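## Task

Pick up the small yellow sponge on the counter and set it down on the desk located in the room's other half; the robot must not tip over or be left leaning, or the task fails.

## Robot and tools

ROBOT. TidyBot++: a mobile base 0.54 m long, 0.50 m wide and 0.38 m high on four powered casters, with one seven-joint arm and a two-finger gripper. The shoulder sits 0.12 m ahead of the base centre, 0.68 m above the floor. Segment lengths: upper arm 0.42 m, forearm 0.31 m, wrist to hand point 0.31 m. The arm begins folded, hand pointing down, sticking out up to 0.08 m ahead of the base. Cameras: base_camera (fixed on the base, looking forward and down) and wrist_camera (on the hand, looking along it).

FRAMES. Base frame: origin on the floor below the base centre, x forward, y left, z up, metres. hand_pose is reported in it: the point midway between the finger pads; the hand's z axis points out along the fingers, and the fingers close along its y axis. The odometry frame is the base frame as it was at scene start; base_odometry gives x, y and heading (rad, left positive, -3.142 to 3.142), counted from wheel turns only, so slip shows as travel.

move. All arguments are optional. "base" is an object of relative offsets from where the base currently is, along its own axes at the start of the command: translate_m (forward +, -2 to 2 m), strafe_m (left +, -2 to 2 m), rotate_rad (counter-clockwise from above +, -6.3 to 6.3 rad). "joints" is an object of absolute targets by name, radians: joint_1_rad (any angle; positive turns the arm clockwise from above, the opposite sense to heading), joint_2_rad (shoulder, -2.249 to 2.249, 0 = upper arm vertical, + leans forward), joint_3_rad (any angle), joint_4_rad (elbow, -2.579 to 2.579, 0 = straight), joint_5_rad (any angle), joint_6_rad (wrist, -2.099 to 2.099), joint_7_rad (any angle; at 1.57 with the hand down the fingers open left/right), plus gripper_pos from 0 (open, ~85 mm gap) to 1 (closed). Any-angle joints go the short way; for big turns send steps under half a turn. "target" is one list of seven numbers, an absolute hand pose in the base frame: [x, y, z, qw, qx, qy, qz], metres then quaternion. With "target", "joints" may only carry gripper_pos. "speeds" caps top speeds for this call: translate_m/strafe_m 0.05 to 0.5 m/s (give one only when both move), rotate_rad 0.1 to 1.57 rad/s. "cameras" lists base_camera, wrist_camera or all ([] = none). "blocking" true (default) returns when everything rests; false returns in about 0.5 s with motion continuing. Base moves stop after 14 s; no action exceeds 15 s. Unknown keys make a call invalid; out-of-range values get it refused, and a refusal or an unrequested stop cancels the later move/wait/finished_scene calls of that reply.

wait(seconds 0 to 10, cameras) just observes; stop(cameras) brakes all running motions. zoom_image(camera, region [x0, y0, x1, y1] pixels, top-left origin, at most 504 x 504) enlarges part of the newest image. read_manual gives licence texts. finished_scene(scene 1 or 2) ends the current scene; the object must stay in place afterwards.

RESULTS. "move" says done or the worst status. base_status, joint_status, hand_status per motion: done, moving, off_target (rested away from the goal, may still push), not_followed, stopped, contact_stop, time_out, torque_fault, limit_stop_at_motor_heat. "joint command not followed" with "cause:" means a self-collision check withheld arm targets; "pose unreachable" means a target was withheld. Base "done" only means the wheels turned enough, even if blocked. hand_target is where the hand would be at the joint targets; hand_pose is measured, and both can be a centimetre or two off, so check images. motor_effort is percent of maximum with the last action's peak in brackets. base_tilt in degrees (forward/right positive, ~1 degree bias). on_its_own lists uncommanded actions; "pictures" orders the images; "earlier move" reports a non-blocking move. ARM HIT, MOTOR HOT and OVER-TEMPERATURE FAULT are warnings.

TIPS. After a target ends done, the hand is usually within about 3 cm; correct by adding (wanted minus read) to the last target. To hold still, resend hand_target, not hand_pose. Loads make the arm sag; never command a loaded joint to its current reading. A hand pointing down reaches at most about 0.94 m high, only near the base. Gripper "off_target" at a partial value means something is held; "done" at 1 means empty. When a lowered object lands, hand_pose stops dropping though commands keep going lower. The simulation keeps running while the operator thinks.

AVOID. Driving or turning while the raised arm is caught on furniture, reaching far out over nearby furniture from the folded pose, or swinging a stretched arm sideways: these can tip the robot; back away or retract to recover a lean. Do not drive the arm into objects (torque fault freezes the arm 10 s), do not drop or fling objects, do not grip hard on something still resting on a surface, and do not hold loads stretched out for long (motor heat).

Each tool is called after "Request:" in YAML: its name, and indented under it one key for each argument.

## Session

Request:
move:

Scene clock: 0.00 s.
base_odometry: x=+0.000 y=+0.000 heading=+0.000
base_tilt: forward=-0.5 right=-0.9
base_status: not commanded
joint_positions: joint_1_rad=-0.049 joint_2_rad=-0.361 joint_3_rad=+3.151 joint_4_rad=-2.541 joint_5_rad=+0.019 joint_6_rad=-0.907 joint_7_rad=+1.614 gripper_pos=+0.000
joint_status: not commanded
motor_effort: joint_1_rad=+0 joint_2_rad=+0 joint_3_rad=+0 joint_4_rad=+14 joint_5_rad=+0 joint_6_rad=+1 joint_7_rad=+0
hand_pose: x=+0.2454 y=+0.0021 z=+0.5847 quat_wxyz=(+0.006, +0.998, +0.047, +0.027) (m; base frame)
hand_target: x=+0.2458 y=+0.0021 z=+0.5849 quat_wxyz=(+0.006, +0.998, +0.047, +0.028) (m; base frame)
hand_status: not commanded
pictures: base_camera, wrist_camera

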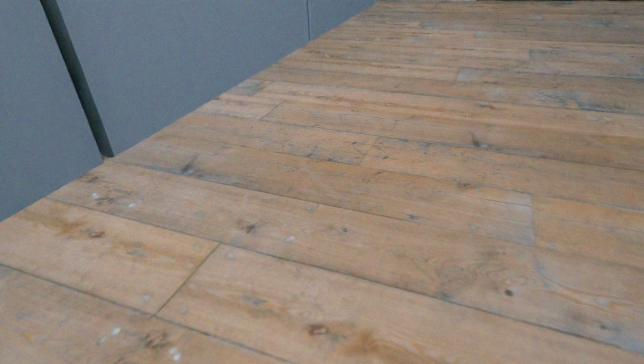

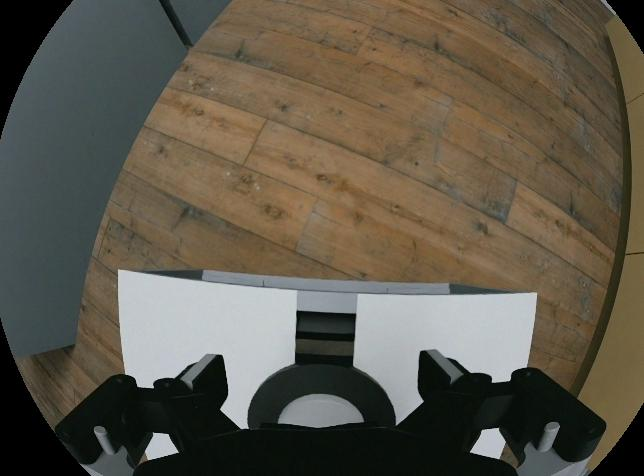

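Request:
move:
  joints: {"joint_1_rad": 0, "joint_2_rad": -0.6, "joint_4_rad": -1.9, "joint_6_rad": -0.6}

Scene clock: 17.13 s.
move: done
base_odometry: x=+0.000 y=+0.000 heading=+0.000
base_tilt: forward=-0.4 right=-1.0
base_status: not commanded
joint_positions: joint_1_rad=-0.020 joint_2_rad=-0.580 joint_3_rad=+3.151 joint_4_rad=-1.921 joint_5_rad=+0.019 joint_6_rad=-0.667 joint_7_rad=+1.614 gripper_pos=+0.000
joint_status: all done
motor_effort: joint_1_rad=+0(1) joint_2_rad=-1(4) joint_3_rad=+0(1) joint_4_rad=+21(22) joint_5_rad=+0(1) joint_6_rad=+8(8) joint_7_rad=+0(0)
hand_pose: x=+0.4766 y=+0.0003 z=+0.9736 quat_wxyz=(+0.015, +0.843, +0.025, +0.537) (m; base frame)
hand_target: x=+0.4790 y=-0.0067 z=+1.0126 quat_wxyz=(+0.022, +0.813, +0.016, +0.581) (m; base frame)
hand_status: not commanded
pictures: base_camera, wrist_camera
camera_calibration:
wrist_camera: T_world_to_cam=[[-0.0132865, -0.999084, 0.0406841, -0.0411103], [-0.400495, -0.0319643, -0.915741, 1.14632], [0.916203, -0.0284607, -0.399703, 0.080273], [0, 0, 0, 1]] pos_world=[0.385003, -0.00214668, 1.08349]

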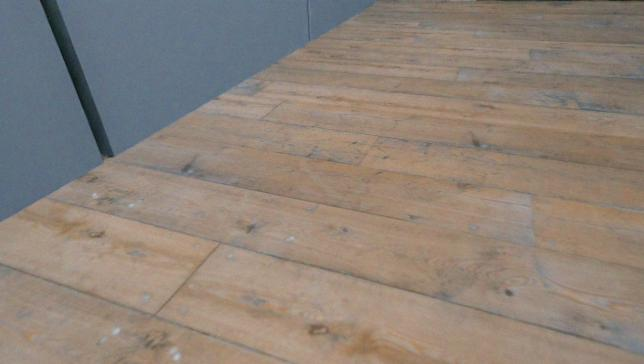

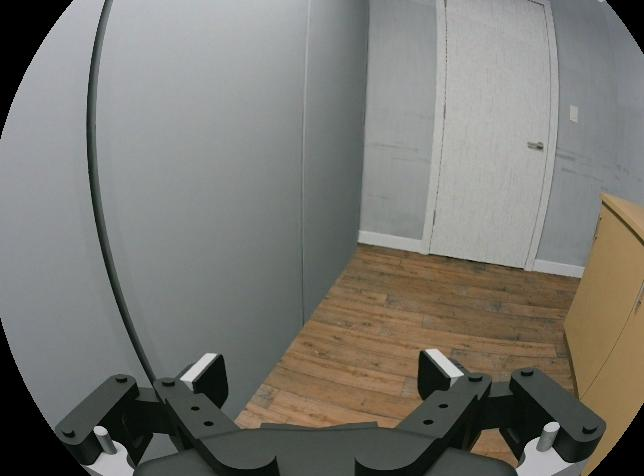

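Request:
move:
  joints: {"joint_1_rad": 0.8, "joint_2_rad": -0.7, "joint_4_rad": -1.8, "joint_6_rad": -0.7}
  cameras: ["wrist_camera"]

Request:
move:
  joints: {"joint_1_rad": 1.57}
  cameras: ["wrist_camera"]

Request:
move:
  joints: {"joint_1_rad": 2.5}
  cameras: ["wrist_camera"]

Scene clock: 35.87 s.
move: done
base_odometry: x=+0.000 y=+0.000 heading=+0.000
base_tilt: forward=-0.5 right=-1.0
base_status: not commanded
joint_positions: joint_1_rad=+0.781 joint_2_rad=-0.676 joint_3_rad=+3.151 joint_4_rad=-1.825 joint_5_rad=+0.019 joint_6_rad=-0.664 joint_7_rad=+1.614 gripper_pos=+0.000
joint_status: all done
motor_effort: joint_1_rad=+1(1) joint_2_rad=+3(5) joint_3_rad=+0(1) joint_4_rad=+20(22) joint_5_rad=-1(1) joint_6_rad=+8(9) joint_7_rad=+0(0)
hand_pose: x=+0.3453 y=-0.2343 z=+1.0646 quat_wxyz=(+0.255, +0.733, -0.286, +0.562) (m; base frame)
hand_target: x=+0.3314 y=-0.2291 z=+1.0756 quat_wxyz=(+0.263, +0.727, -0.292, +0.563) (m; base frame)
hand_status: not commanded
pictures: wrist_camera
camera_calibration:
wrist_camera: T_world_to_cam=[[-0.732001, -0.680446, 0.0341885, 0.0487713], [-0.169817, 0.133627, -0.976374, 1.19322], [0.659801, -0.720512, -0.213366, -0.0416811], [0, 0, 0, 1]] pos_world=[0.26583, -0.156291, 1.15446]

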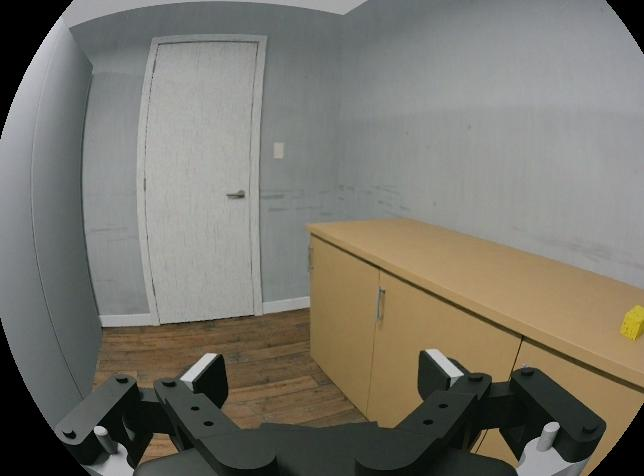

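Scene clock: 37.90 s.
move: done
base_odometry: x=+0.000 y=+0.000 heading=+0.000
base_tilt: forward=-0.5 right=-0.9
base_status: not commanded
joint_positions: joint_1_rad=+1.551 joint_2_rad=-0.676 joint_3_rad=+3.151 joint_4_rad=-1.824 joint_5_rad=+0.019 joint_6_rad=-0.664 joint_7_rad=+1.614 gripper_pos=+0.000
joint_status: all done
motor_effort: joint_1_rad=+0(1) joint_2_rad=+3(4) joint_3_rad=+0(1) joint_4_rad=+21(21) joint_5_rad=-1(1) joint_6_rad=+8(9) joint_7_rad=+0(0)
hand_pose: x=+0.1183 y=-0.3257 z=+1.0648 quat_wxyz=(+0.448, +0.572, -0.541, +0.425) (m; base frame)
hand_target: x=+0.1120 y=-0.3123 z=+1.0756 quat_wxyz=(+0.455, +0.564, -0.544, +0.423) (m; base frame)
hand_status: not commanded
pictures: wrist_camera
camera_calibration:
wrist_camera: T_world_to_cam=[[-0.999193, 0.0211182, 0.0341659, 0.0806366], [-0.0288681, 0.213852, -0.976439, 1.17654], [-0.0279271, -0.976638, -0.21307, 0.0399034], [0, 0, 0, 1]] pos_world=[0.11565, -0.214337, 1.15456]

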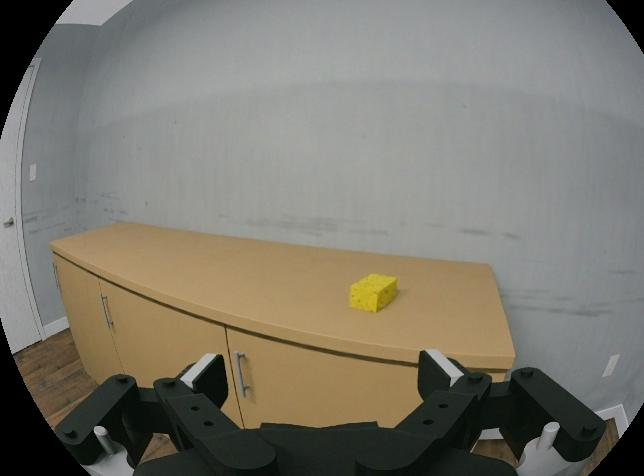

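Scene clock: 40.13 s.
move: done
base_odometry: x=+0.000 y=+0.000 heading=+0.000
base_tilt: forward=-0.4 right=-1.0
base_status: not commanded
joint_positions: joint_1_rad=+2.481 joint_2_rad=-0.676 joint_3_rad=+3.151 joint_4_rad=-1.824 joint_5_rad=+0.019 joint_6_rad=-0.664 joint_7_rad=+1.614 gripper_pos=+0.000
joint_status: all done
motor_effort: joint_1_rad=+0(1) joint_2_rad=+2(4) joint_3_rad=+1(1) joint_4_rad=+20(21) joint_5_rad=-1(1) joint_6_rad=+8(9) joint_7_rad=+0(0)
hand_pose: x=-0.1425 y=-0.1941 z=+1.0649 quat_wxyz=(+0.591, +0.269, -0.740, +0.179) (m; base frame)
hand_target: x=-0.1355 y=-0.1811 z=+1.0756 quat_wxyz=(+0.597, +0.260, -0.739, +0.174) (m; base frame)
hand_status: not commanded
pictures: wrist_camera
camera_calibration:
wrist_camera: T_world_to_cam=[[-0.580315, 0.813672, 0.0342401, 0.0306754], [0.153904, 0.150857, -0.976502, 1.15489], [-0.799718, -0.561409, -0.212772, 0.131445], [0, 0, 0, 1]] pos_world=[-0.0548212, -0.125388, 1.15467]

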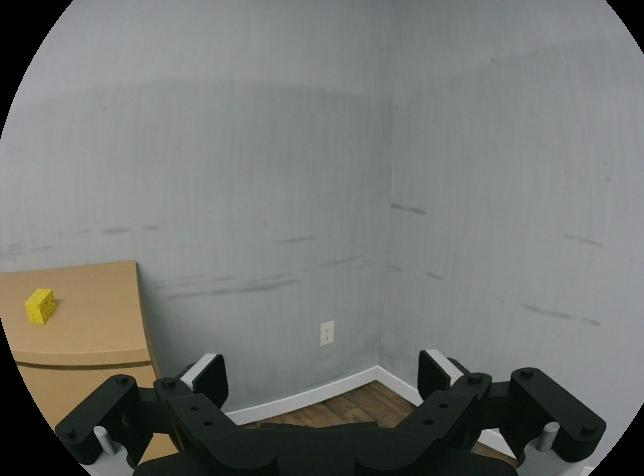

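Request:
move:
  joints: {"joint_1_rad": -2.7}
  cameras: ["wrist_camera"]

Request:
move:
  joints: {"joint_1_rad": 1.3, "joint_6_rad": -0.9}
  base: {"rotate_rad": -0.33}
  cameras: ["wrist_camera"]

Request:
zoom_image:
  camera: "wrist_camera"
  region: [240, 200, 480, 380]

Scene clock: 111.03 s.
move: done
base_odometry: x=+0.000 y=+0.000 heading=+0.000
base_tilt: forward=-0.5 right=-1.0
base_status: not commanded
joint_positions: joint_1_rad=+3.564 joint_2_rad=-0.676 joint_3_rad=+3.151 joint_4_rad=-1.824 joint_5_rad=+0.019 joint_6_rad=-0.664 joint_7_rad=+1.614 gripper_pos=+0.000
joint_status: all done
motor_effort: joint_1_rad=+0(1) joint_2_rad=+3(4) joint_3_rad=+0(1) joint_4_rad=+20(21) joint_5_rad=+1(1) joint_6_rad=+8(9) joint_7_rad=+0(0)
hand_pose: x=-0.1750 y=+0.1400 z=+1.0651 quat_wxyz=(+0.598, -0.151, -0.772, -0.151) (m; base frame)
hand_target: x=-0.1602 y=+0.1400 z=+1.0756 quat_wxyz=(+0.601, -0.158, -0.767, -0.158) (m; base frame)
hand_status: not commanded
pictures: wrist_camera
camera_calibration:
wrist_camera: T_world_to_cam=[[0.44688, 0.893942, 0.0341383, -0.0913547], [0.205159, -0.0652657, -0.97655, 1.149], [-0.870751, 0.443405, -0.212566, 0.139698], [0, 0, 0, 1]] pos_world=[-0.0732607, 0.0947133, 1.15487]

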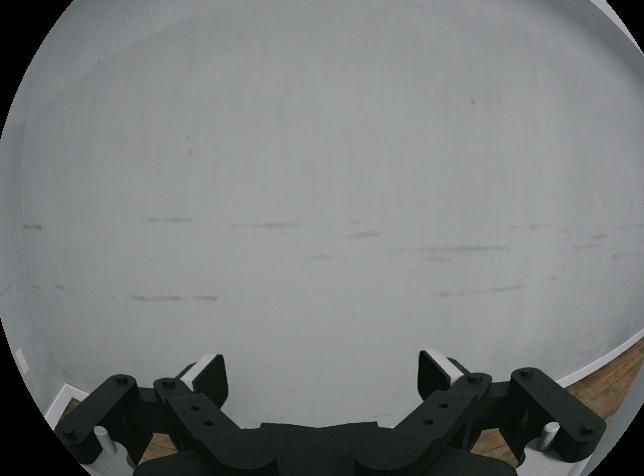

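Scene clock: 114.37 s.
move: done
base_odometry: x=+0.000 y=+0.000 heading=-0.329
base_tilt: forward=-0.5 right=-1.0
base_status: done
joint_positions: joint_1_rad=+1.319 joint_2_rad=-0.678 joint_3_rad=+3.151 joint_4_rad=-1.824 joint_5_rad=+0.019 joint_6_rad=-0.827 joint_7_rad=+1.614 gripper_pos=+0.000
joint_status: all done
motor_effort: joint_1_rad=+1(2) joint_2_rad=+3(5) joint_3_rad=+1(1) joint_4_rad=+20(21) joint_5_rad=+0(1) joint_6_rad=+8(10) joint_7_rad=+0(0)
hand_pose: x=+0.1888 y=-0.3010 z=+1.0175 quat_wxyz=(+0.354, +0.668, -0.499, +0.423) (m; base frame)
hand_target: x=+0.1899 y=-0.2836 z=+1.0167 quat_wxyz=(+0.343, +0.678, -0.498, +0.417) (m; base frame)
hand_status: not commanded
pictures: wrist_camera
camera_calibration:
wrist_camera: T_world_to_cam=[[-0.976289, -0.213116, 0.0379684, 0.0734003], [-0.112788, 0.351082, -0.929527, 1.13663], [0.184767, -0.911769, -0.366794, 0.191676], [0, 0, 0, 1]] pos_world=[0.164443, -0.208643, 1.12405]

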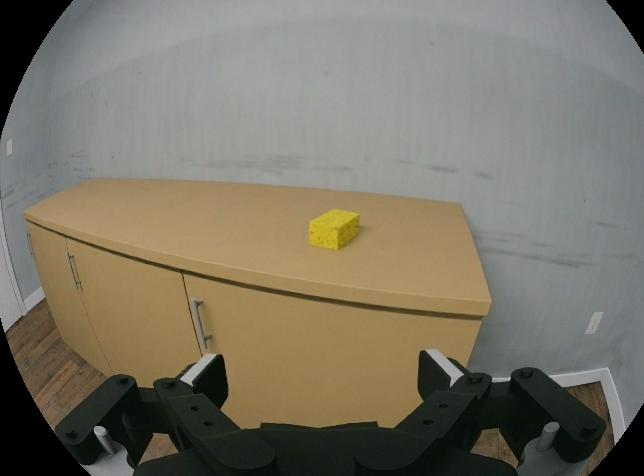

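Scaled by 2.100.

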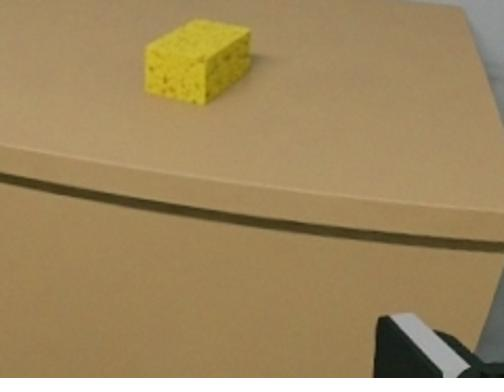

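Request:
move:
  joints: {"joint_1_rad": 0.26, "joint_2_rad": -0.3, "joint_4_rad": -1.2, "joint_6_rad": -1.7}
  base: {"rotate_rad": -1.57, "translate_m": 0.44, "strafe_m": -0.288}
  cameras: ["wrist_camera"]

Scene clock: 206.30 s.
move: done
base_odometry: x=+0.323 y=-0.415 heading=-1.898
base_tilt: forward=-0.5 right=-1.0
base_status: done
joint_positions: joint_1_rad=+0.278 joint_2_rad=-0.315 joint_3_rad=+3.151 joint_4_rad=-1.225 joint_5_rad=+0.019 joint_6_rad=-1.628 joint_7_rad=+1.614 gripper_pos=+0.000
joint_status: all done
motor_effort: joint_1_rad=+0(1) joint_2_rad=-5(8) joint_3_rad=+0(2) joint_4_rad=+16(21) joint_5_rad=+1(2) joint_6_rad=+5(9) joint_7_rad=+0(0)
hand_pose: x=+0.4001 y=-0.0890 z=+1.0185 quat_wxyz=(+0.056, +0.947, -0.120, +0.292) (m; base frame)
hand_target: x=+0.3898 y=-0.0805 z=+1.0125 quat_wxyz=(+0.049, +0.957, -0.113, +0.263) (m; base frame)
hand_status: not commanded
pictures: wrist_camera
camera_calibration:
wrist_camera: T_world_to_cam=[[-0.298182, -0.953395, 0.0461008, -0.0205114], [-0.779938, 0.21552, -0.587578, 0.993483], [0.550258, -0.211161, -0.807853, 0.711573], [0, 0, 0, 1]] pos_world=[0.37719, -0.0834145, 1.15954]

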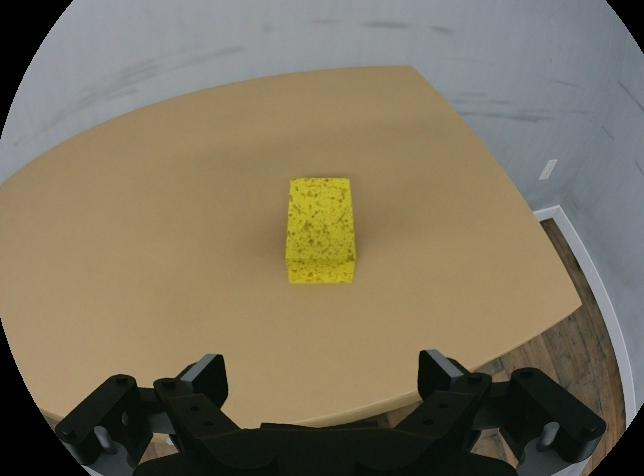

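Request:
move:
  joints: {"joint_2_rad": 0.48, "joint_4_rad": -0.5, "joint_6_rad": -2.07}
  cameras: ["wrist_camera"]

Scene clock: 235.23 s.
move: done
base_odometry: x=+0.323 y=-0.415 heading=-1.898
base_tilt: forward=-0.4 right=-0.9
base_status: not commanded
joint_positions: joint_1_rad=+0.278 joint_2_rad=+0.472 joint_3_rad=+3.151 joint_4_rad=-0.525 joint_5_rad=+0.019 joint_6_rad=-1.999 joint_7_rad=+1.614 gripper_pos=+0.000
joint_status: all done
motor_effort: joint_1_rad=+1(1) joint_2_rad=-30(34) joint_3_rad=+0(1) joint_4_rad=+14(18) joint_5_rad=+0(1) joint_6_rad=+1(6) joint_7_rad=+0(0)
hand_pose: x=+0.5983 y=-0.1446 z=+0.9191 quat_wxyz=(+0.022, +0.989, -0.126, +0.070) (m; base frame)
hand_target: x=+0.5848 y=-0.1311 z=+0.9201 quat_wxyz=(+0.017, +0.992, -0.117, +0.044) (m; base frame)
hand_status: not commanded
pictures: wrist_camera
camera_calibration:
wrist_camera: T_world_to_cam=[[-0.281452, -0.958132, 0.0526147, -0.0265663], [-0.948075, 0.269197, -0.16937, 0.825624], [0.148116, -0.0975523, -0.984147, 0.929531], [0, 0, 0, 1]] pos_world=[0.637599, -0.157031, 1.05603]

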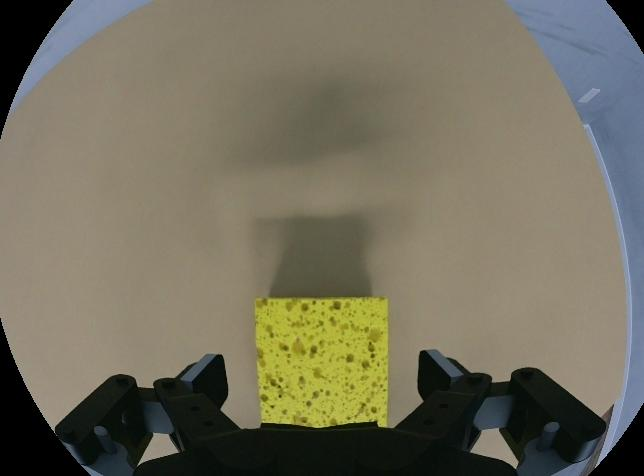

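Request:
move:
  joints: {"joint_2_rad": 0.385, "joint_4_rad": -0.89, "joint_6_rad": -1.78}
  cameras: ["wrist_camera"]

Scene clock: 252.23 s.
move: done
base_odometry: x=+0.323 y=-0.415 heading=-1.898
base_tilt: forward=-0.4 right=-0.9
base_status: not commanded
joint_positions: joint_1_rad=+0.278 joint_2_rad=+0.402 joint_3_rad=+3.151 joint_4_rad=-0.860 joint_5_rad=+0.019 joint_6_rad=-1.846 joint_7_rad=+1.614 gripper_pos=+0.000
joint_status: all done
motor_effort: joint_1_rad=+0(1) joint_2_rad=-28(33) joint_3_rad=+0(1) joint_4_rad=+14(17) joint_5_rad=+0(2) joint_6_rad=+0(2) joint_7_rad=+0(0)
hand_pose: x=+0.5732 y=-0.1380 z=+0.8536 quat_wxyz=(+0.014, +0.992, -0.124, +0.015) (m; base frame)
hand_target: x=+0.5862 y=-0.1328 z=+0.8533 quat_wxyz=(+0.018, +0.992, -0.115, +0.041) (m; base frame)
hand_status: not commanded
pictures: wrist_camera
camera_calibration:
wrist_camera: T_world_to_cam=[[-0.273738, -0.96036, 0.052689, -0.0286571], [-0.960897, 0.27069, -0.0583394, 0.701764], [0.0417644, -0.0665984, -0.996905, 0.94557], [0, 0, 0, 1]] pos_world=[0.626987, -0.154508, 0.985095]

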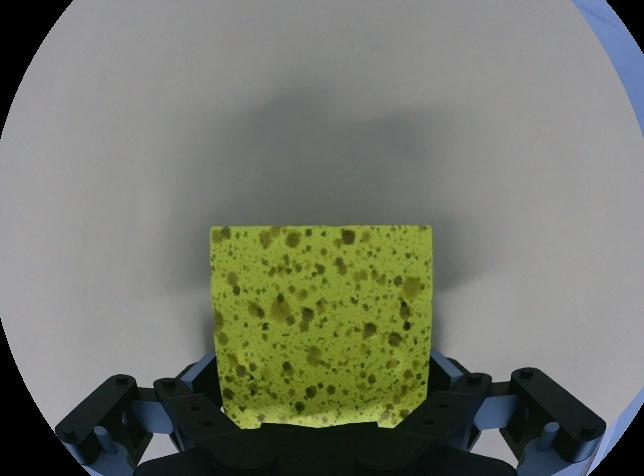

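Request:
move:
  joints: {"gripper_pos": 0.35}
  cameras: ["wrist_camera"]

Scene clock: 260.40 s.
move: done
base_odometry: x=+0.323 y=-0.415 heading=-1.898
base_tilt: forward=-0.5 right=-1.0
base_status: not commanded
joint_positions: joint_1_rad=+0.271 joint_2_rad=+0.385 joint_3_rad=+3.151 joint_4_rad=-0.860 joint_5_rad=+0.019 joint_6_rad=-1.844 joint_7_rad=+1.614 gripper_pos=+0.331
joint_status: all done
motor_effort: joint_1_rad=+1(2) joint_2_rad=-25(26) joint_3_rad=+1(2) joint_4_rad=+12(14) joint_5_rad=+2(3) joint_6_rad=+0(1) joint_7_rad=+0(0)
hand_pose: x=+0.5720 y=-0.1342 z=+0.8616 quat_wxyz=(+0.015, +0.992, -0.121, +0.024) (m; base frame)
hand_target: x=+0.5862 y=-0.1328 z=+0.8533 quat_wxyz=(+0.018, +0.992, -0.115, +0.041) (m; base frame)
hand_status: not commanded
pictures: wrist_camera
camera_calibration:
wrist_camera: T_world_to_cam=[[-0.267936, -0.961991, 0.0527543, -0.0293253], [-0.961511, 0.263539, -0.0777434, 0.716204], [0.0608857, -0.0715541, -0.995577, 0.941067], [0, 0, 0, 1]] pos_world=[0.623483, -0.149621, 0.994132]

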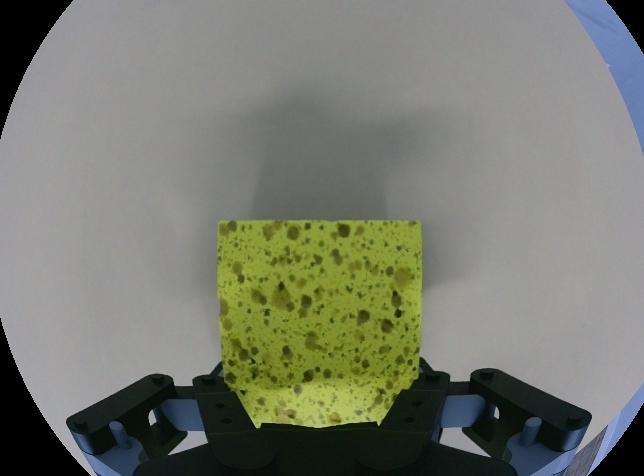

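Request:
move:
  joints: {"joint_2_rad": 0.355}
  cameras: []

Request:
move:
  joints: {"gripper_pos": 0.6}
  cameras: ["wrist_camera"]

Scene clock: 268.77 s.
move: done
base_odometry: x=+0.323 y=-0.415 heading=-1.898
base_tilt: forward=-0.5 right=-0.9
base_status: not commanded
joint_positions: joint_1_rad=+0.271 joint_2_rad=+0.379 joint_3_rad=+3.151 joint_4_rad=-0.867 joint_5_rad=+0.019 joint_6_rad=-1.843 joint_7_rad=+1.614 gripper_pos=+0.331
joint_status: all done
motor_effort: joint_1_rad=+0(1) joint_2_rad=-28(28) joint_3_rad=+0(1) joint_4_rad=+15(16) joint_5_rad=+1(2) joint_6_rad=+0(1) joint_7_rad=+0(0)
hand_pose: x=+0.5697 y=-0.1335 z=+0.8618 quat_wxyz=(+0.015, +0.992, -0.121, +0.024) (m; base frame)
hand_target: x=+0.5811 y=-0.1314 z=+0.8678 quat_wxyz=(+0.020, +0.992, -0.115, +0.056) (m; base frame)
hand_status: not commanded
pictures: none
No camera images: "cameras" was empty.

Scene clock: 269.43 s.
move: off_target
base_odometry: x=+0.323 y=-0.415 heading=-1.898
base_tilt: forward=-0.5 right=-1.0
base_status: not commanded
joint_positions: joint_1_rad=+0.271 joint_2_rad=+0.379 joint_3_rad=+3.151 joint_4_rad=-0.868 joint_5_rad=+0.019 joint_6_rad=-1.843 joint_7_rad=+1.614 gripper_pos=+0.342
joint_status: gripper_pos off_target (ended at +0.342, target +0.600)
motor_effort: joint_1_rad=+0(1) joint_2_rad=-28(29) joint_3_rad=+0(1) joint_4_rad=+15(16) joint_5_rad=+0(1) joint_6_rad=+0(1) joint_7_rad=+0(0)
hand_pose: x=+0.5695 y=-0.1335 z=+0.8621 quat_wxyz=(+0.015, +0.992, -0.121, +0.024) (m; base frame)
hand_target: x=+0.5811 y=-0.1314 z=+0.8678 quat_wxyz=(+0.020, +0.992, -0.115, +0.056) (m; base frame)
hand_status: not commanded
pictures: wrist_camera
camera_calibration:
wrist_camera: T_world_to_cam=[[-0.267987, -0.961983, 0.0526429, -0.0293008], [-0.961541, 0.26365, -0.0769904, 0.712964], [0.0601842, -0.0712508, -0.995641, 0.942304], [0, 0, 0, 1]] pos_world=[0.62098, -0.14902, 0.99463]

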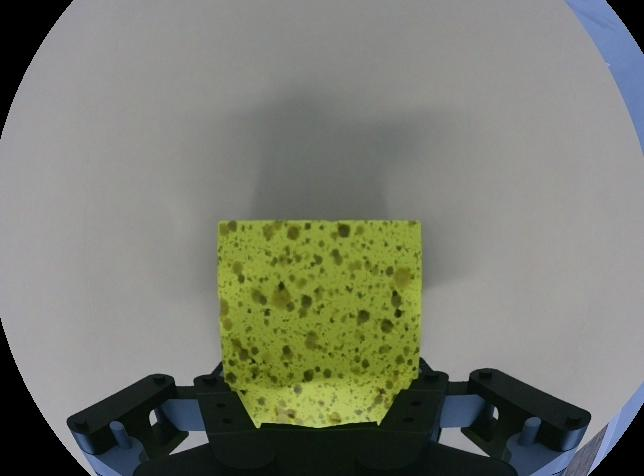

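Request:
move:
  joints: {"joint_2_rad": 0.1}
  cameras: ["wrist_camera"]

Request:
move:
  joints: {"joint_1_rad": 0.0, "joint_2_rad": -0.7, "joint_4_rad": -1.8, "joint_6_rad": -0.85}
  base: {"translate_m": -0.25}
  cameras: ["wrist_camera"]

Scene clock: 355.03 s.
move: done
base_odometry: x=+0.323 y=-0.415 heading=-1.898
base_tilt: forward=-0.4 right=-0.9
base_status: not commanded
joint_positions: joint_1_rad=+0.271 joint_2_rad=+0.102 joint_3_rad=+3.151 joint_4_rad=-0.875 joint_5_rad=+0.019 joint_6_rad=-1.842 joint_7_rad=+1.614 gripper_pos=+0.342
joint_status: all done
motor_effort: joint_1_rad=+0(1) joint_2_rad=-18(33) joint_3_rad=+0(1) joint_4_rad=+16(17) joint_5_rad=+0(1) joint_6_rad=+3(4) joint_7_rad=+0(0)
hand_pose: x=+0.5041 y=-0.1153 z=+0.9811 quat_wxyz=(+0.035, +0.980, -0.121, +0.157) (m; base frame)
hand_target: x=+0.5207 y=-0.1154 z=+0.9829 quat_wxyz=(+0.038, +0.976, -0.115, +0.181) (m; base frame)
hand_status: not commanded
pictures: wrist_camera
camera_calibration:
wrist_camera: T_world_to_cam=[[-0.281479, -0.958233, 0.0505798, -0.0262855], [-0.90689, 0.248432, -0.340341, 0.883526], [0.31356, -0.141669, -0.938941, 0.874564], [0, 0, 0, 1]] pos_world=[0.519633, -0.120785, 1.12319]

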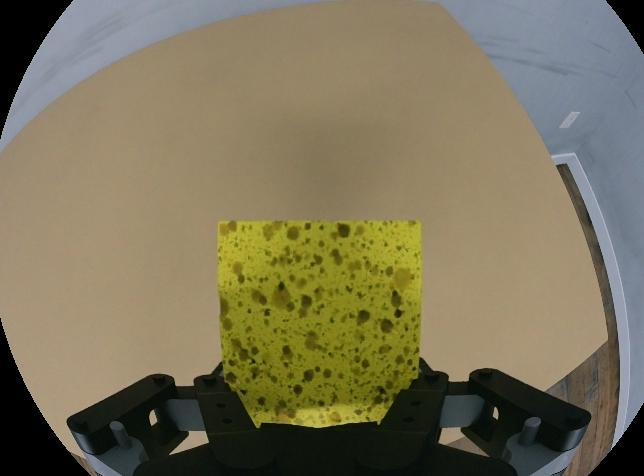

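Scene clock: 357.57 s.
move: done
base_odometry: x=+0.404 y=-0.178 heading=-1.899
base_tilt: forward=-0.5 right=-1.0
base_status: done
joint_positions: joint_1_rad=+0.020 joint_2_rad=-0.678 joint_3_rad=+3.151 joint_4_rad=-1.780 joint_5_rad=+0.019 joint_6_rad=-0.917 joint_7_rad=+1.614 gripper_pos=+0.342
joint_status: all done
motor_effort: joint_1_rad=+1(1) joint_2_rad=+4(24) joint_3_rad=+0(1) joint_4_rad=+20(21) joint_5_rad=+0(1) joint_6_rad=+8(9) joint_7_rad=+0(0)
hand_pose: x=+0.4161 y=-0.0135 z=+1.0166 quat_wxyz=(+0.026, +0.847, +0.006, +0.532) (m; base frame)
hand_target: x=+0.4173 y=-0.0075 z=+1.0311 quat_wxyz=(+0.021, +0.828, +0.014, +0.561) (m; base frame)
hand_status: not commanded
pictures: wrist_camera
camera_calibration:
wrist_camera: T_world_to_cam=[[-0.0559626, -0.997686, 0.0386072, -0.0375107], [-0.411439, -0.0121879, -0.911356, 1.16135], [0.909717, -0.0668864, -0.409805, 0.164923], [0, 0, 0, 1]] pos_world=[0.325692, -0.0122384, 1.12744]

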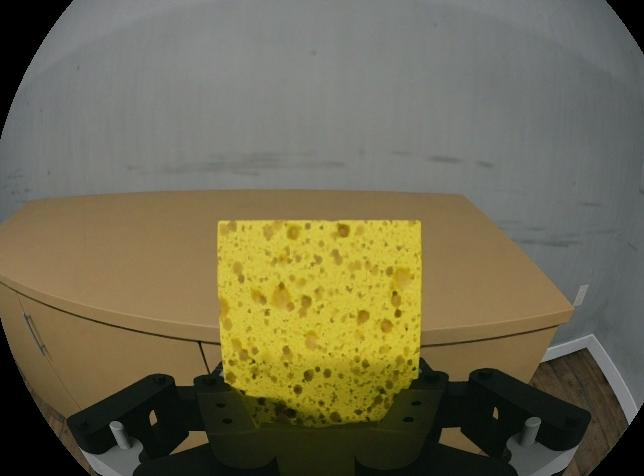

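Request:
move:
  base: {"rotate_rad": -3.14, "strafe_m": -1.08}

Scene clock: 373.53 s.
move: done
base_odometry: x=-0.619 y=+0.170 heading=+1.243
base_tilt: forward=-0.5 right=-0.9
base_status: done
joint_positions: joint_1_rad=+0.017 joint_2_rad=-0.679 joint_3_rad=+3.150 joint_4_rad=-1.781 joint_5_rad=+0.019 joint_6_rad=-0.913 joint_7_rad=+1.614 gripper_pos=+0.342
joint_status: not commanded
motor_effort: joint_1_rad=+0(1) joint_2_rad=+4(5) joint_3_rad=+0(3) joint_4_rad=+20(21) joint_5_rad=+0(1) joint_6_rad=+8(8) joint_7_rad=+0(0)
hand_pose: x=+0.4161 y=-0.0120 z=+1.0177 quat_wxyz=(+0.025, +0.845, +0.008, +0.533) (m; base frame)
hand_target: x=+0.4173 y=-0.0075 z=+1.0311 quat_wxyz=(+0.021, +0.828, +0.014, +0.561) (m; base frame)
hand_status: not commanded
pictures: base_camera, wrist_camera
camera_calibration:
wrist_camera: T_world_to_cam=[[-0.0521287, -0.997857, 0.0395549, -0.0385693], [-0.407409, -0.0149129, -0.913124, 1.16248], [0.911757, -0.063715, -0.405758, 0.160557], [0, 0, 0, 1]] pos_world=[0.325203, -0.0109209, 1.12816]

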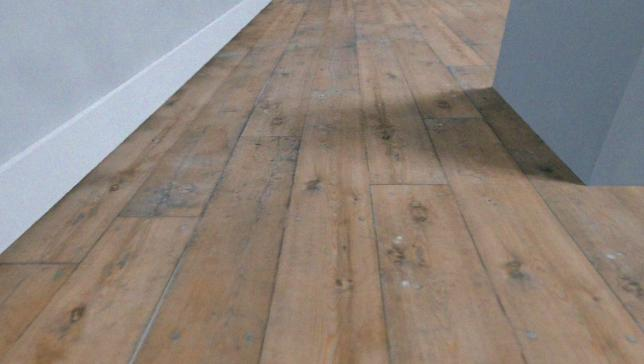

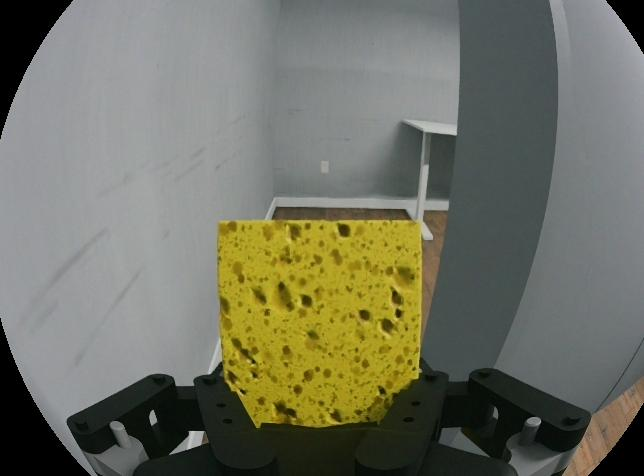

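Request:
zoom_image:
  camera: "wrist_camera"
  region: [270, 60, 470, 250]

Request:
move:
  base: {"rotate_rad": -0.028, "translate_m": 1.45}

Scaled by 2.520.

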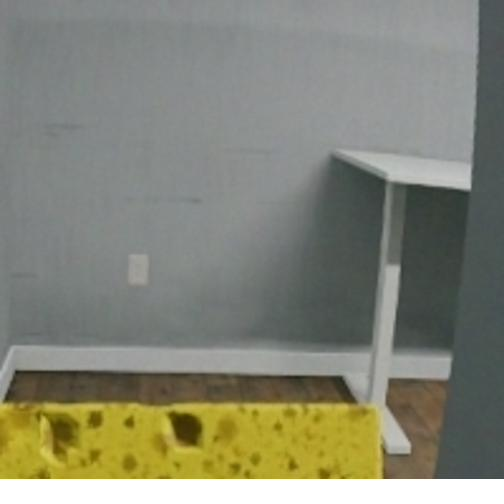

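Scene clock: 407.87 s.
move: done
base_odometry: x=-0.152 y=+1.543 heading=+1.216
base_tilt: forward=-0.5 right=-0.9
base_status: done
joint_positions: joint_1_rad=+0.016 joint_2_rad=-0.690 joint_3_rad=+3.150 joint_4_rad=-1.782 joint_5_rad=+0.019 joint_6_rad=-0.912 joint_7_rad=+1.614 gripper_pos=+0.342
joint_status: not commanded
motor_effort: joint_1_rad=+0(1) joint_2_rad=+5(7) joint_3_rad=+1(1) joint_4_rad=+19(21) joint_5_rad=+1(1) joint_6_rad=+8(9) joint_7_rad=+0(0)
hand_pose: x=+0.4127 y=-0.0117 z=+1.0205 quat_wxyz=(+0.025, +0.843, +0.008, +0.538) (m; base frame)
hand_target: x=+0.4173 y=-0.0075 z=+1.0311 quat_wxyz=(+0.021, +0.828, +0.014, +0.561) (m; base frame)
hand_status: not commanded
pictures: base_camera, wrist_camera
camera_calibration:
wrist_camera: T_world_to_cam=[[-0.0518412, -0.997889, 0.0391278, -0.0382892], [-0.397517, -0.015323, -0.917467, 1.16403], [0.916129, -0.0631166, -0.395884, 0.152958], [0, 0, 0, 1]] pos_world=[0.320606, -0.0107178, 1.13001]

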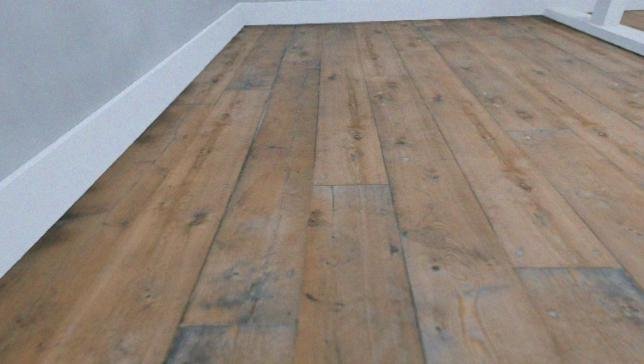

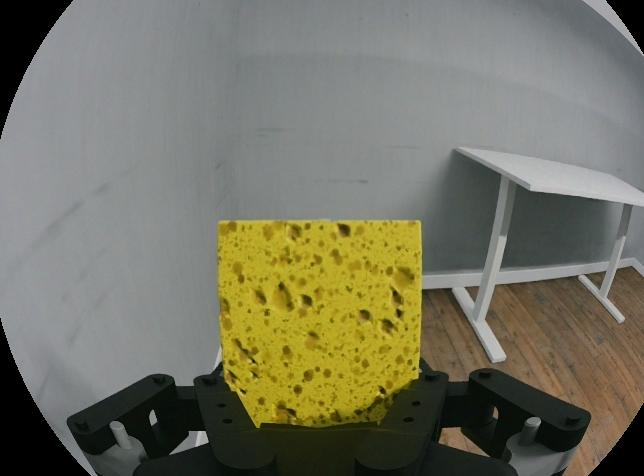

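Request:
move:
  base: {"translate_m": 0.75, "strafe_m": -0.95}

Scene clock: 442.03 s.
move: done
base_odometry: x=+0.999 y=+1.916 heading=+1.216
base_tilt: forward=-0.5 right=-1.0
base_status: done
joint_positions: joint_1_rad=+0.016 joint_2_rad=-0.691 joint_3_rad=+3.150 joint_4_rad=-1.782 joint_5_rad=+0.019 joint_6_rad=-0.912 joint_7_rad=+1.614 gripper_pos=+0.342
joint_status: not commanded
motor_effort: joint_1_rad=+0(1) joint_2_rad=+5(6) joint_3_rad=+0(2) joint_4_rad=+19(21) joint_5_rad=+0(1) joint_6_rad=+8(9) joint_7_rad=+0(0)
hand_pose: x=+0.4125 y=-0.0116 z=+1.0207 quat_wxyz=(+0.025, +0.842, +0.008, +0.538) (m; base frame)
hand_target: x=+0.4173 y=-0.0075 z=+1.0311 quat_wxyz=(+0.021, +0.828, +0.014, +0.561) (m; base frame)
hand_status: not commanded
pictures: base_camera, wrist_camera
camera_calibration:
wrist_camera: T_world_to_cam=[[-0.051698, -0.997892, 0.0392305, -0.0383702], [-0.396912, -0.015516, -0.917725, 1.1641], [0.916399, -0.0630156, -0.395273, 0.152505], [0, 0, 0, 1]] pos_world=[0.320306, -0.010617, 1.13011]

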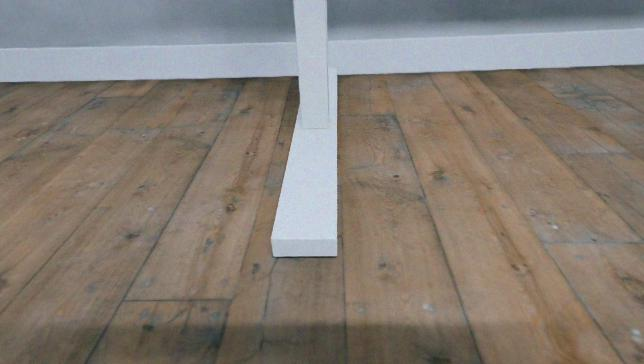

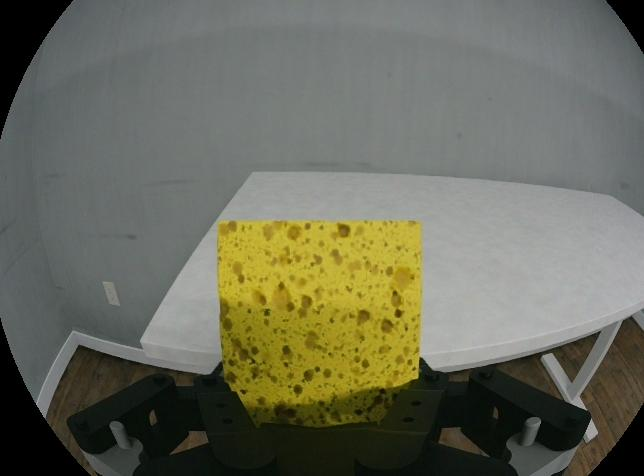

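Request:
move:
  base: {"translate_m": 0.15}
  joints: {"joint_2_rad": 0.17, "joint_4_rad": -0.88, "joint_6_rad": -1.79}
  cameras: ["wrist_camera"]

Request:
move:
  joints: {"joint_2_rad": 0.45, "joint_4_rad": -0.52, "joint_6_rad": -2.09}
  cameras: ["wrist_camera"]

Scene clock: 473.83 s.
move: done
base_odometry: x=+1.051 y=+2.057 heading=+1.216
base_tilt: forward=-0.5 right=-1.0
base_status: done
joint_positions: joint_1_rad=+0.016 joint_2_rad=+0.158 joint_3_rad=+3.150 joint_4_rad=-0.905 joint_5_rad=+0.019 joint_6_rad=-1.719 joint_7_rad=+1.614 gripper_pos=+0.342
joint_status: all done
motor_effort: joint_1_rad=+0(1) joint_2_rad=-22(23) joint_3_rad=+0(2) joint_4_rad=+17(21) joint_5_rad=+0(1) joint_6_rad=+3(10) joint_7_rad=+0(0)
hand_pose: x=+0.5694 y=-0.0150 z=+0.9585 quat_wxyz=(+0.016, +0.984, +0.006, +0.178) (m; base frame)
hand_target: x=+0.5554 y=-0.0082 z=+0.9557 quat_wxyz=(+0.014, +0.989, +0.013, +0.150) (m; base frame)
hand_status: not commanded
pictures: wrist_camera
camera_calibration:
wrist_camera: T_world_to_cam=[[-0.0287482, -0.998239, 0.0518963, -0.0564607], [-0.927242, 0.00723971, -0.374393, 0.950739], [0.373357, -0.0588835, -0.925817, 0.801701], [0, 0, 0, 1]] pos_world=[0.580621, -0.0160373, 1.10111]

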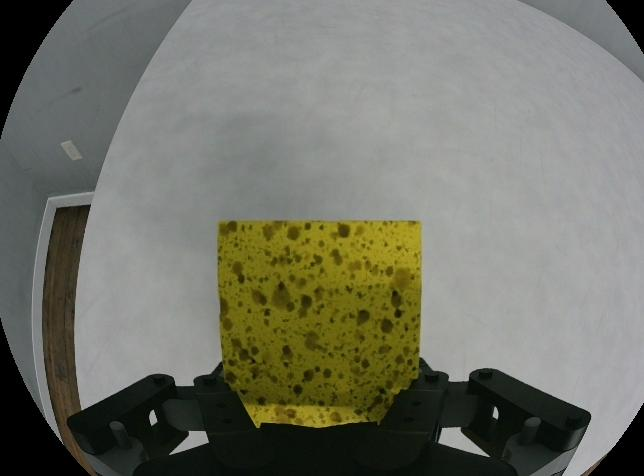

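Scene clock: 475.63 s.
move: done
base_odometry: x=+1.051 y=+2.057 heading=+1.216
base_tilt: forward=-0.5 right=-1.0
base_status: not commanded
joint_positions: joint_1_rad=+0.016 joint_2_rad=+0.443 joint_3_rad=+3.150 joint_4_rad=-0.545 joint_5_rad=+0.019 joint_6_rad=-2.020 joint_7_rad=+1.614 gripper_pos=+0.342
joint_status: all done
motor_effort: joint_1_rad=+1(1) joint_2_rad=-30(33) joint_3_rad=+0(1) joint_4_rad=+14(17) joint_5_rad=+0(1) joint_6_rad=+1(4) joint_7_rad=+0(0)
hand_pose: x=+0.6032 y=-0.0145 z=+0.9263 quat_wxyz=(+0.012, +0.998, +0.005, +0.066) (m; base frame)
hand_target: x=+0.5867 y=-0.0069 z=+0.9281 quat_wxyz=(+0.011, +0.999, +0.012, +0.041) (m; base frame)
hand_status: not commanded
pictures: wrist_camera
camera_calibration:
wrist_camera: T_world_to_cam=[[-0.0218348, -0.998438, 0.051432, -0.0570534], [-0.98746, 0.0134923, -0.157291, 0.80529], [0.156351, -0.0542215, -0.986212, 0.946144], [0, 0, 0, 1]] pos_world=[0.646015, -0.0165282, 1.0627]

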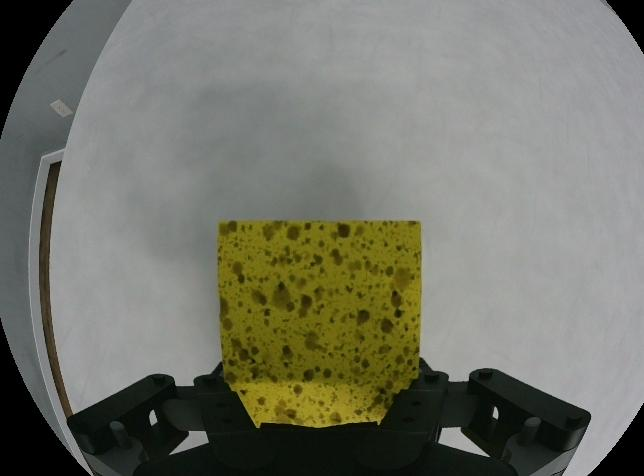

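Request:
move:
  joints: {"joint_2_rad": 0.475}
  cameras: []

Request:
move:
  joints: {"joint_2_rad": 0.495}
  cameras: []

Request:
move:
  joints: {"joint_2_rad": 0.515}
  cameras: ["wrist_camera"]

Scene clock: 484.10 s.
move: done
base_odometry: x=+1.051 y=+2.057 heading=+1.216
base_tilt: forward=-0.5 right=-1.0
base_status: not commanded
joint_positions: joint_1_rad=+0.016 joint_2_rad=+0.461 joint_3_rad=+3.150 joint_4_rad=-0.541 joint_5_rad=+0.019 joint_6_rad=-2.023 joint_7_rad=+1.614 gripper_pos=+0.342
joint_status: all done
motor_effort: joint_1_rad=+0(1) joint_2_rad=-30(32) joint_3_rad=+0(1) joint_4_rad=+14(16) joint_5_rad=+1(1) joint_6_rad=+1(1) joint_7_rad=+0(0)
hand_pose: x=+0.6070 y=-0.0145 z=+0.9190 quat_wxyz=(+0.012, +0.998, +0.005, +0.058) (m; base frame)
hand_target: x=+0.5927 y=-0.0069 z=+0.9164 quat_wxyz=(+0.011, +0.999, +0.012, +0.028) (m; base frame)
hand_status: not commanded
pictures: none
No camera images: "cameras" was empty.

Scene clock: 484.67 s.
move: done
base_odometry: x=+1.051 y=+2.057 heading=+1.216
base_tilt: forward=-0.5 right=-1.0
base_status: not commanded
joint_positions: joint_1_rad=+0.016 joint_2_rad=+0.465 joint_3_rad=+3.150 joint_4_rad=-0.536 joint_5_rad=+0.019 joint_6_rad=-2.027 joint_7_rad=+1.614 gripper_pos=+0.342
joint_status: all done
motor_effort: joint_1_rad=+0(1) joint_2_rad=-28(31) joint_3_rad=-1(1) joint_4_rad=+13(14) joint_5_rad=+0(1) joint_6_rad=+1(2) joint_7_rad=+0(0)
hand_pose: x=+0.6073 y=-0.0145 z=+0.9182 quat_wxyz=(+0.012, +0.998, +0.005, +0.056) (m; base frame)
hand_target: x=+0.5973 y=-0.0069 z=+0.9068 quat_wxyz=(+0.011, +1.000, +0.012, +0.018) (m; base frame)
hand_status: not commanded
pictures: none
No camera images: "cameras" was empty.

Scene clock: 485.23 s.
move: off_target
base_odometry: x=+1.051 y=+2.057 heading=+1.216
base_tilt: forward=-0.5 right=-1.0
base_status: not commanded
joint_positions: joint_1_rad=+0.016 joint_2_rad=+0.469 joint_3_rad=+3.150 joint_4_rad=-0.530 joint_5_rad=+0.019 joint_6_rad=-2.032 joint_7_rad=+1.614 gripper_pos=+0.342
joint_status: joint_2_rad off_target (ended at +0.469, target +0.515)
motor_effort: joint_1_rad=+0(1) joint_2_rad=-26(28) joint_3_rad=+0(1) joint_4_rad=+13(14) joint_5_rad=+0(1) joint_6_rad=+2(3) joint_7_rad=+0(0)
hand_pose: x=+0.6076 y=-0.0145 z=+0.9177 quat_wxyz=(+0.012, +0.998, +0.005, +0.055) (m; base frame)
hand_target: x=+0.6017 y=-0.0069 z=+0.8972 quat_wxyz=(+0.011, +1.000, +0.012, +0.008) (m; base frame)
hand_status: not commanded
pictures: wrist_camera
camera_calibration:
wrist_camera: T_world_to_cam=[[-0.02087, -0.998456, 0.0514874, -0.0570841], [-0.990842, 0.0137844, -0.13432, 0.789326], [0.133403, -0.0538192, -0.9896, 0.954108], [0, 0, 0, 1]] pos_world=[0.653626, -0.016527, 1.05315]

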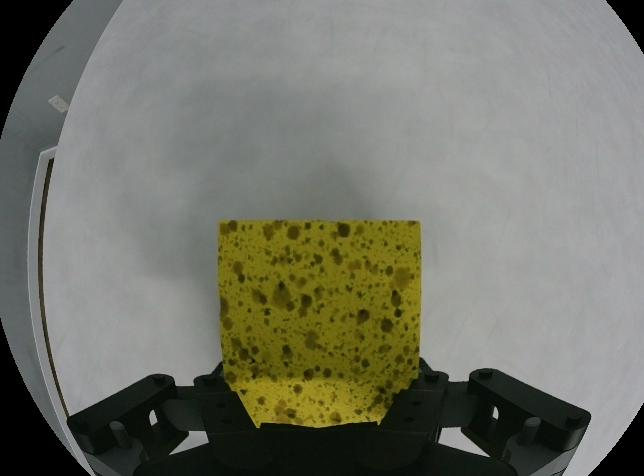

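Request:
move:
  joints: {"joint_2_rad": 0.487}
  cameras: []

Request:
move:
  joints: {"gripper_pos": 0.0}
  cameras: ["wrist_camera"]

Scene clock: 497.70 s.
move: done
base_odometry: x=+1.051 y=+2.057 heading=+1.216
base_tilt: forward=-0.4 right=-0.9
base_status: not commanded
joint_positions: joint_1_rad=+0.016 joint_2_rad=+0.469 joint_3_rad=+3.150 joint_4_rad=-0.530 joint_5_rad=+0.019 joint_6_rad=-2.033 joint_7_rad=+1.614 gripper_pos=+0.342
joint_status: all done
motor_effort: joint_1_rad=+0(1) joint_2_rad=-27(28) joint_3_rad=-1(1) joint_4_rad=+13(14) joint_5_rad=+0(1) joint_6_rad=+2(3) joint_7_rad=+0(0)
hand_pose: x=+0.6075 y=-0.0145 z=+0.9179 quat_wxyz=(+0.012, +0.998, +0.005, +0.055) (m; base frame)
hand_target: x=+0.5955 y=-0.0069 z=+0.9107 quat_wxyz=(+0.011, +1.000, +0.012, +0.022) (m; base frame)
hand_status: not commanded
pictures: none
No camera images: "cameras" was empty.

Scene clock: 498.57 s.
move: done
base_odometry: x=+1.051 y=+2.057 heading=+1.216
base_tilt: forward=-0.4 right=-1.0
base_status: not commanded
joint_positions: joint_1_rad=+0.016 joint_2_rad=+0.475 joint_3_rad=+3.150 joint_4_rad=-0.530 joint_5_rad=+0.019 joint_6_rad=-2.033 joint_7_rad=+1.614 gripper_pos=+0.000
joint_status: all done
motor_effort: joint_1_rad=+0(1) joint_2_rad=-31(32) joint_3_rad=-1(1) joint_4_rad=+15(16) joint_5_rad=+0(1) joint_6_rad=+1(2) joint_7_rad=+0(0)
hand_pose: x=+0.6090 y=-0.0145 z=+0.9146 quat_wxyz=(+0.012, +0.999, +0.005, +0.051) (m; base frame)
hand_target: x=+0.5955 y=-0.0069 z=+0.9107 quat_wxyz=(+0.011, +1.000, +0.012, +0.022) (m; base frame)
hand_status: not commanded
pictures: wrist_camera
camera_calibration:
wrist_camera: T_world_to_cam=[[-0.0204073, -0.998468, 0.0514366, -0.0572079], [-0.991721, 0.0136919, -0.127679, 0.784826], [0.126779, -0.0536163, -0.990481, 0.95568], [0, 0, 0, 1]] pos_world=[0.656, -0.016626, 1.04973]

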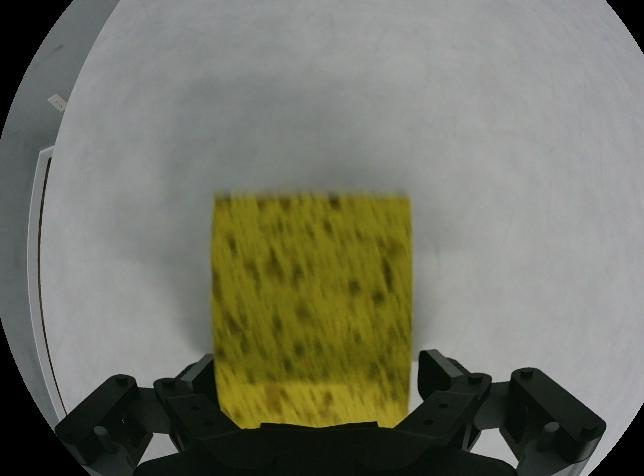

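Request:
move:
  joints: {"joint_2_rad": 0.2}
  cameras: ["wrist_camera"]

Scene clock: 507.40 s.
move: done
base_odometry: x=+1.051 y=+2.057 heading=+1.216
base_tilt: forward=-0.5 right=-0.9
base_status: not commanded
joint_positions: joint_1_rad=+0.016 joint_2_rad=+0.199 joint_3_rad=+3.150 joint_4_rad=-0.530 joint_5_rad=+0.019 joint_6_rad=-2.033 joint_7_rad=+1.614 gripper_pos=+0.000
joint_status: all done
motor_effort: joint_1_rad=+0(1) joint_2_rad=-20(34) joint_3_rad=+0(1) joint_4_rad=+13(16) joint_5_rad=+0(1) joint_6_rad=+3(4) joint_7_rad=+0(0)
hand_pose: x=+0.5269 y=-0.0132 z=+1.0397 quat_wxyz=(+0.015, +0.982, +0.004, +0.189) (m; base frame)
hand_target: x=+0.5112 y=-0.0069 z=+1.0362 quat_wxyz=(+0.013, +0.986, +0.011, +0.165) (m; base frame)
hand_status: not commanded
pictures: wrist_camera
camera_calibration:
wrist_camera: T_world_to_cam=[[-0.0343252, -0.998242, 0.0483241, -0.0533959], [-0.919007, 0.0125254, -0.394042, 0.957903], [0.392744, -0.0579358, -0.917821, 0.874387], [0, 0, 0, 1]] pos_world=[0.535077, -0.0146419, 1.18256]

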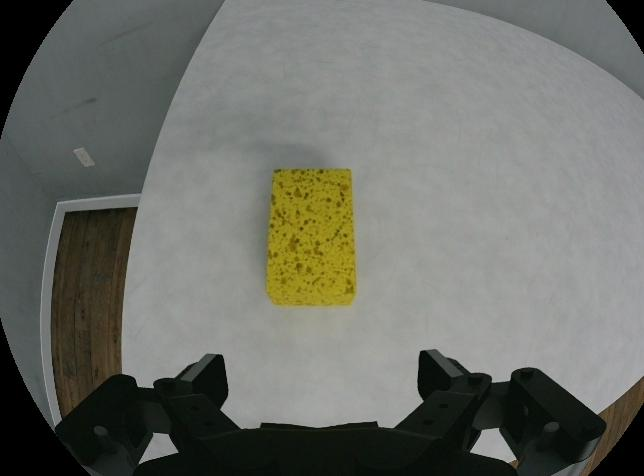

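Request:
finished_scene:
  scene: 1

The scene is finished: the task was done.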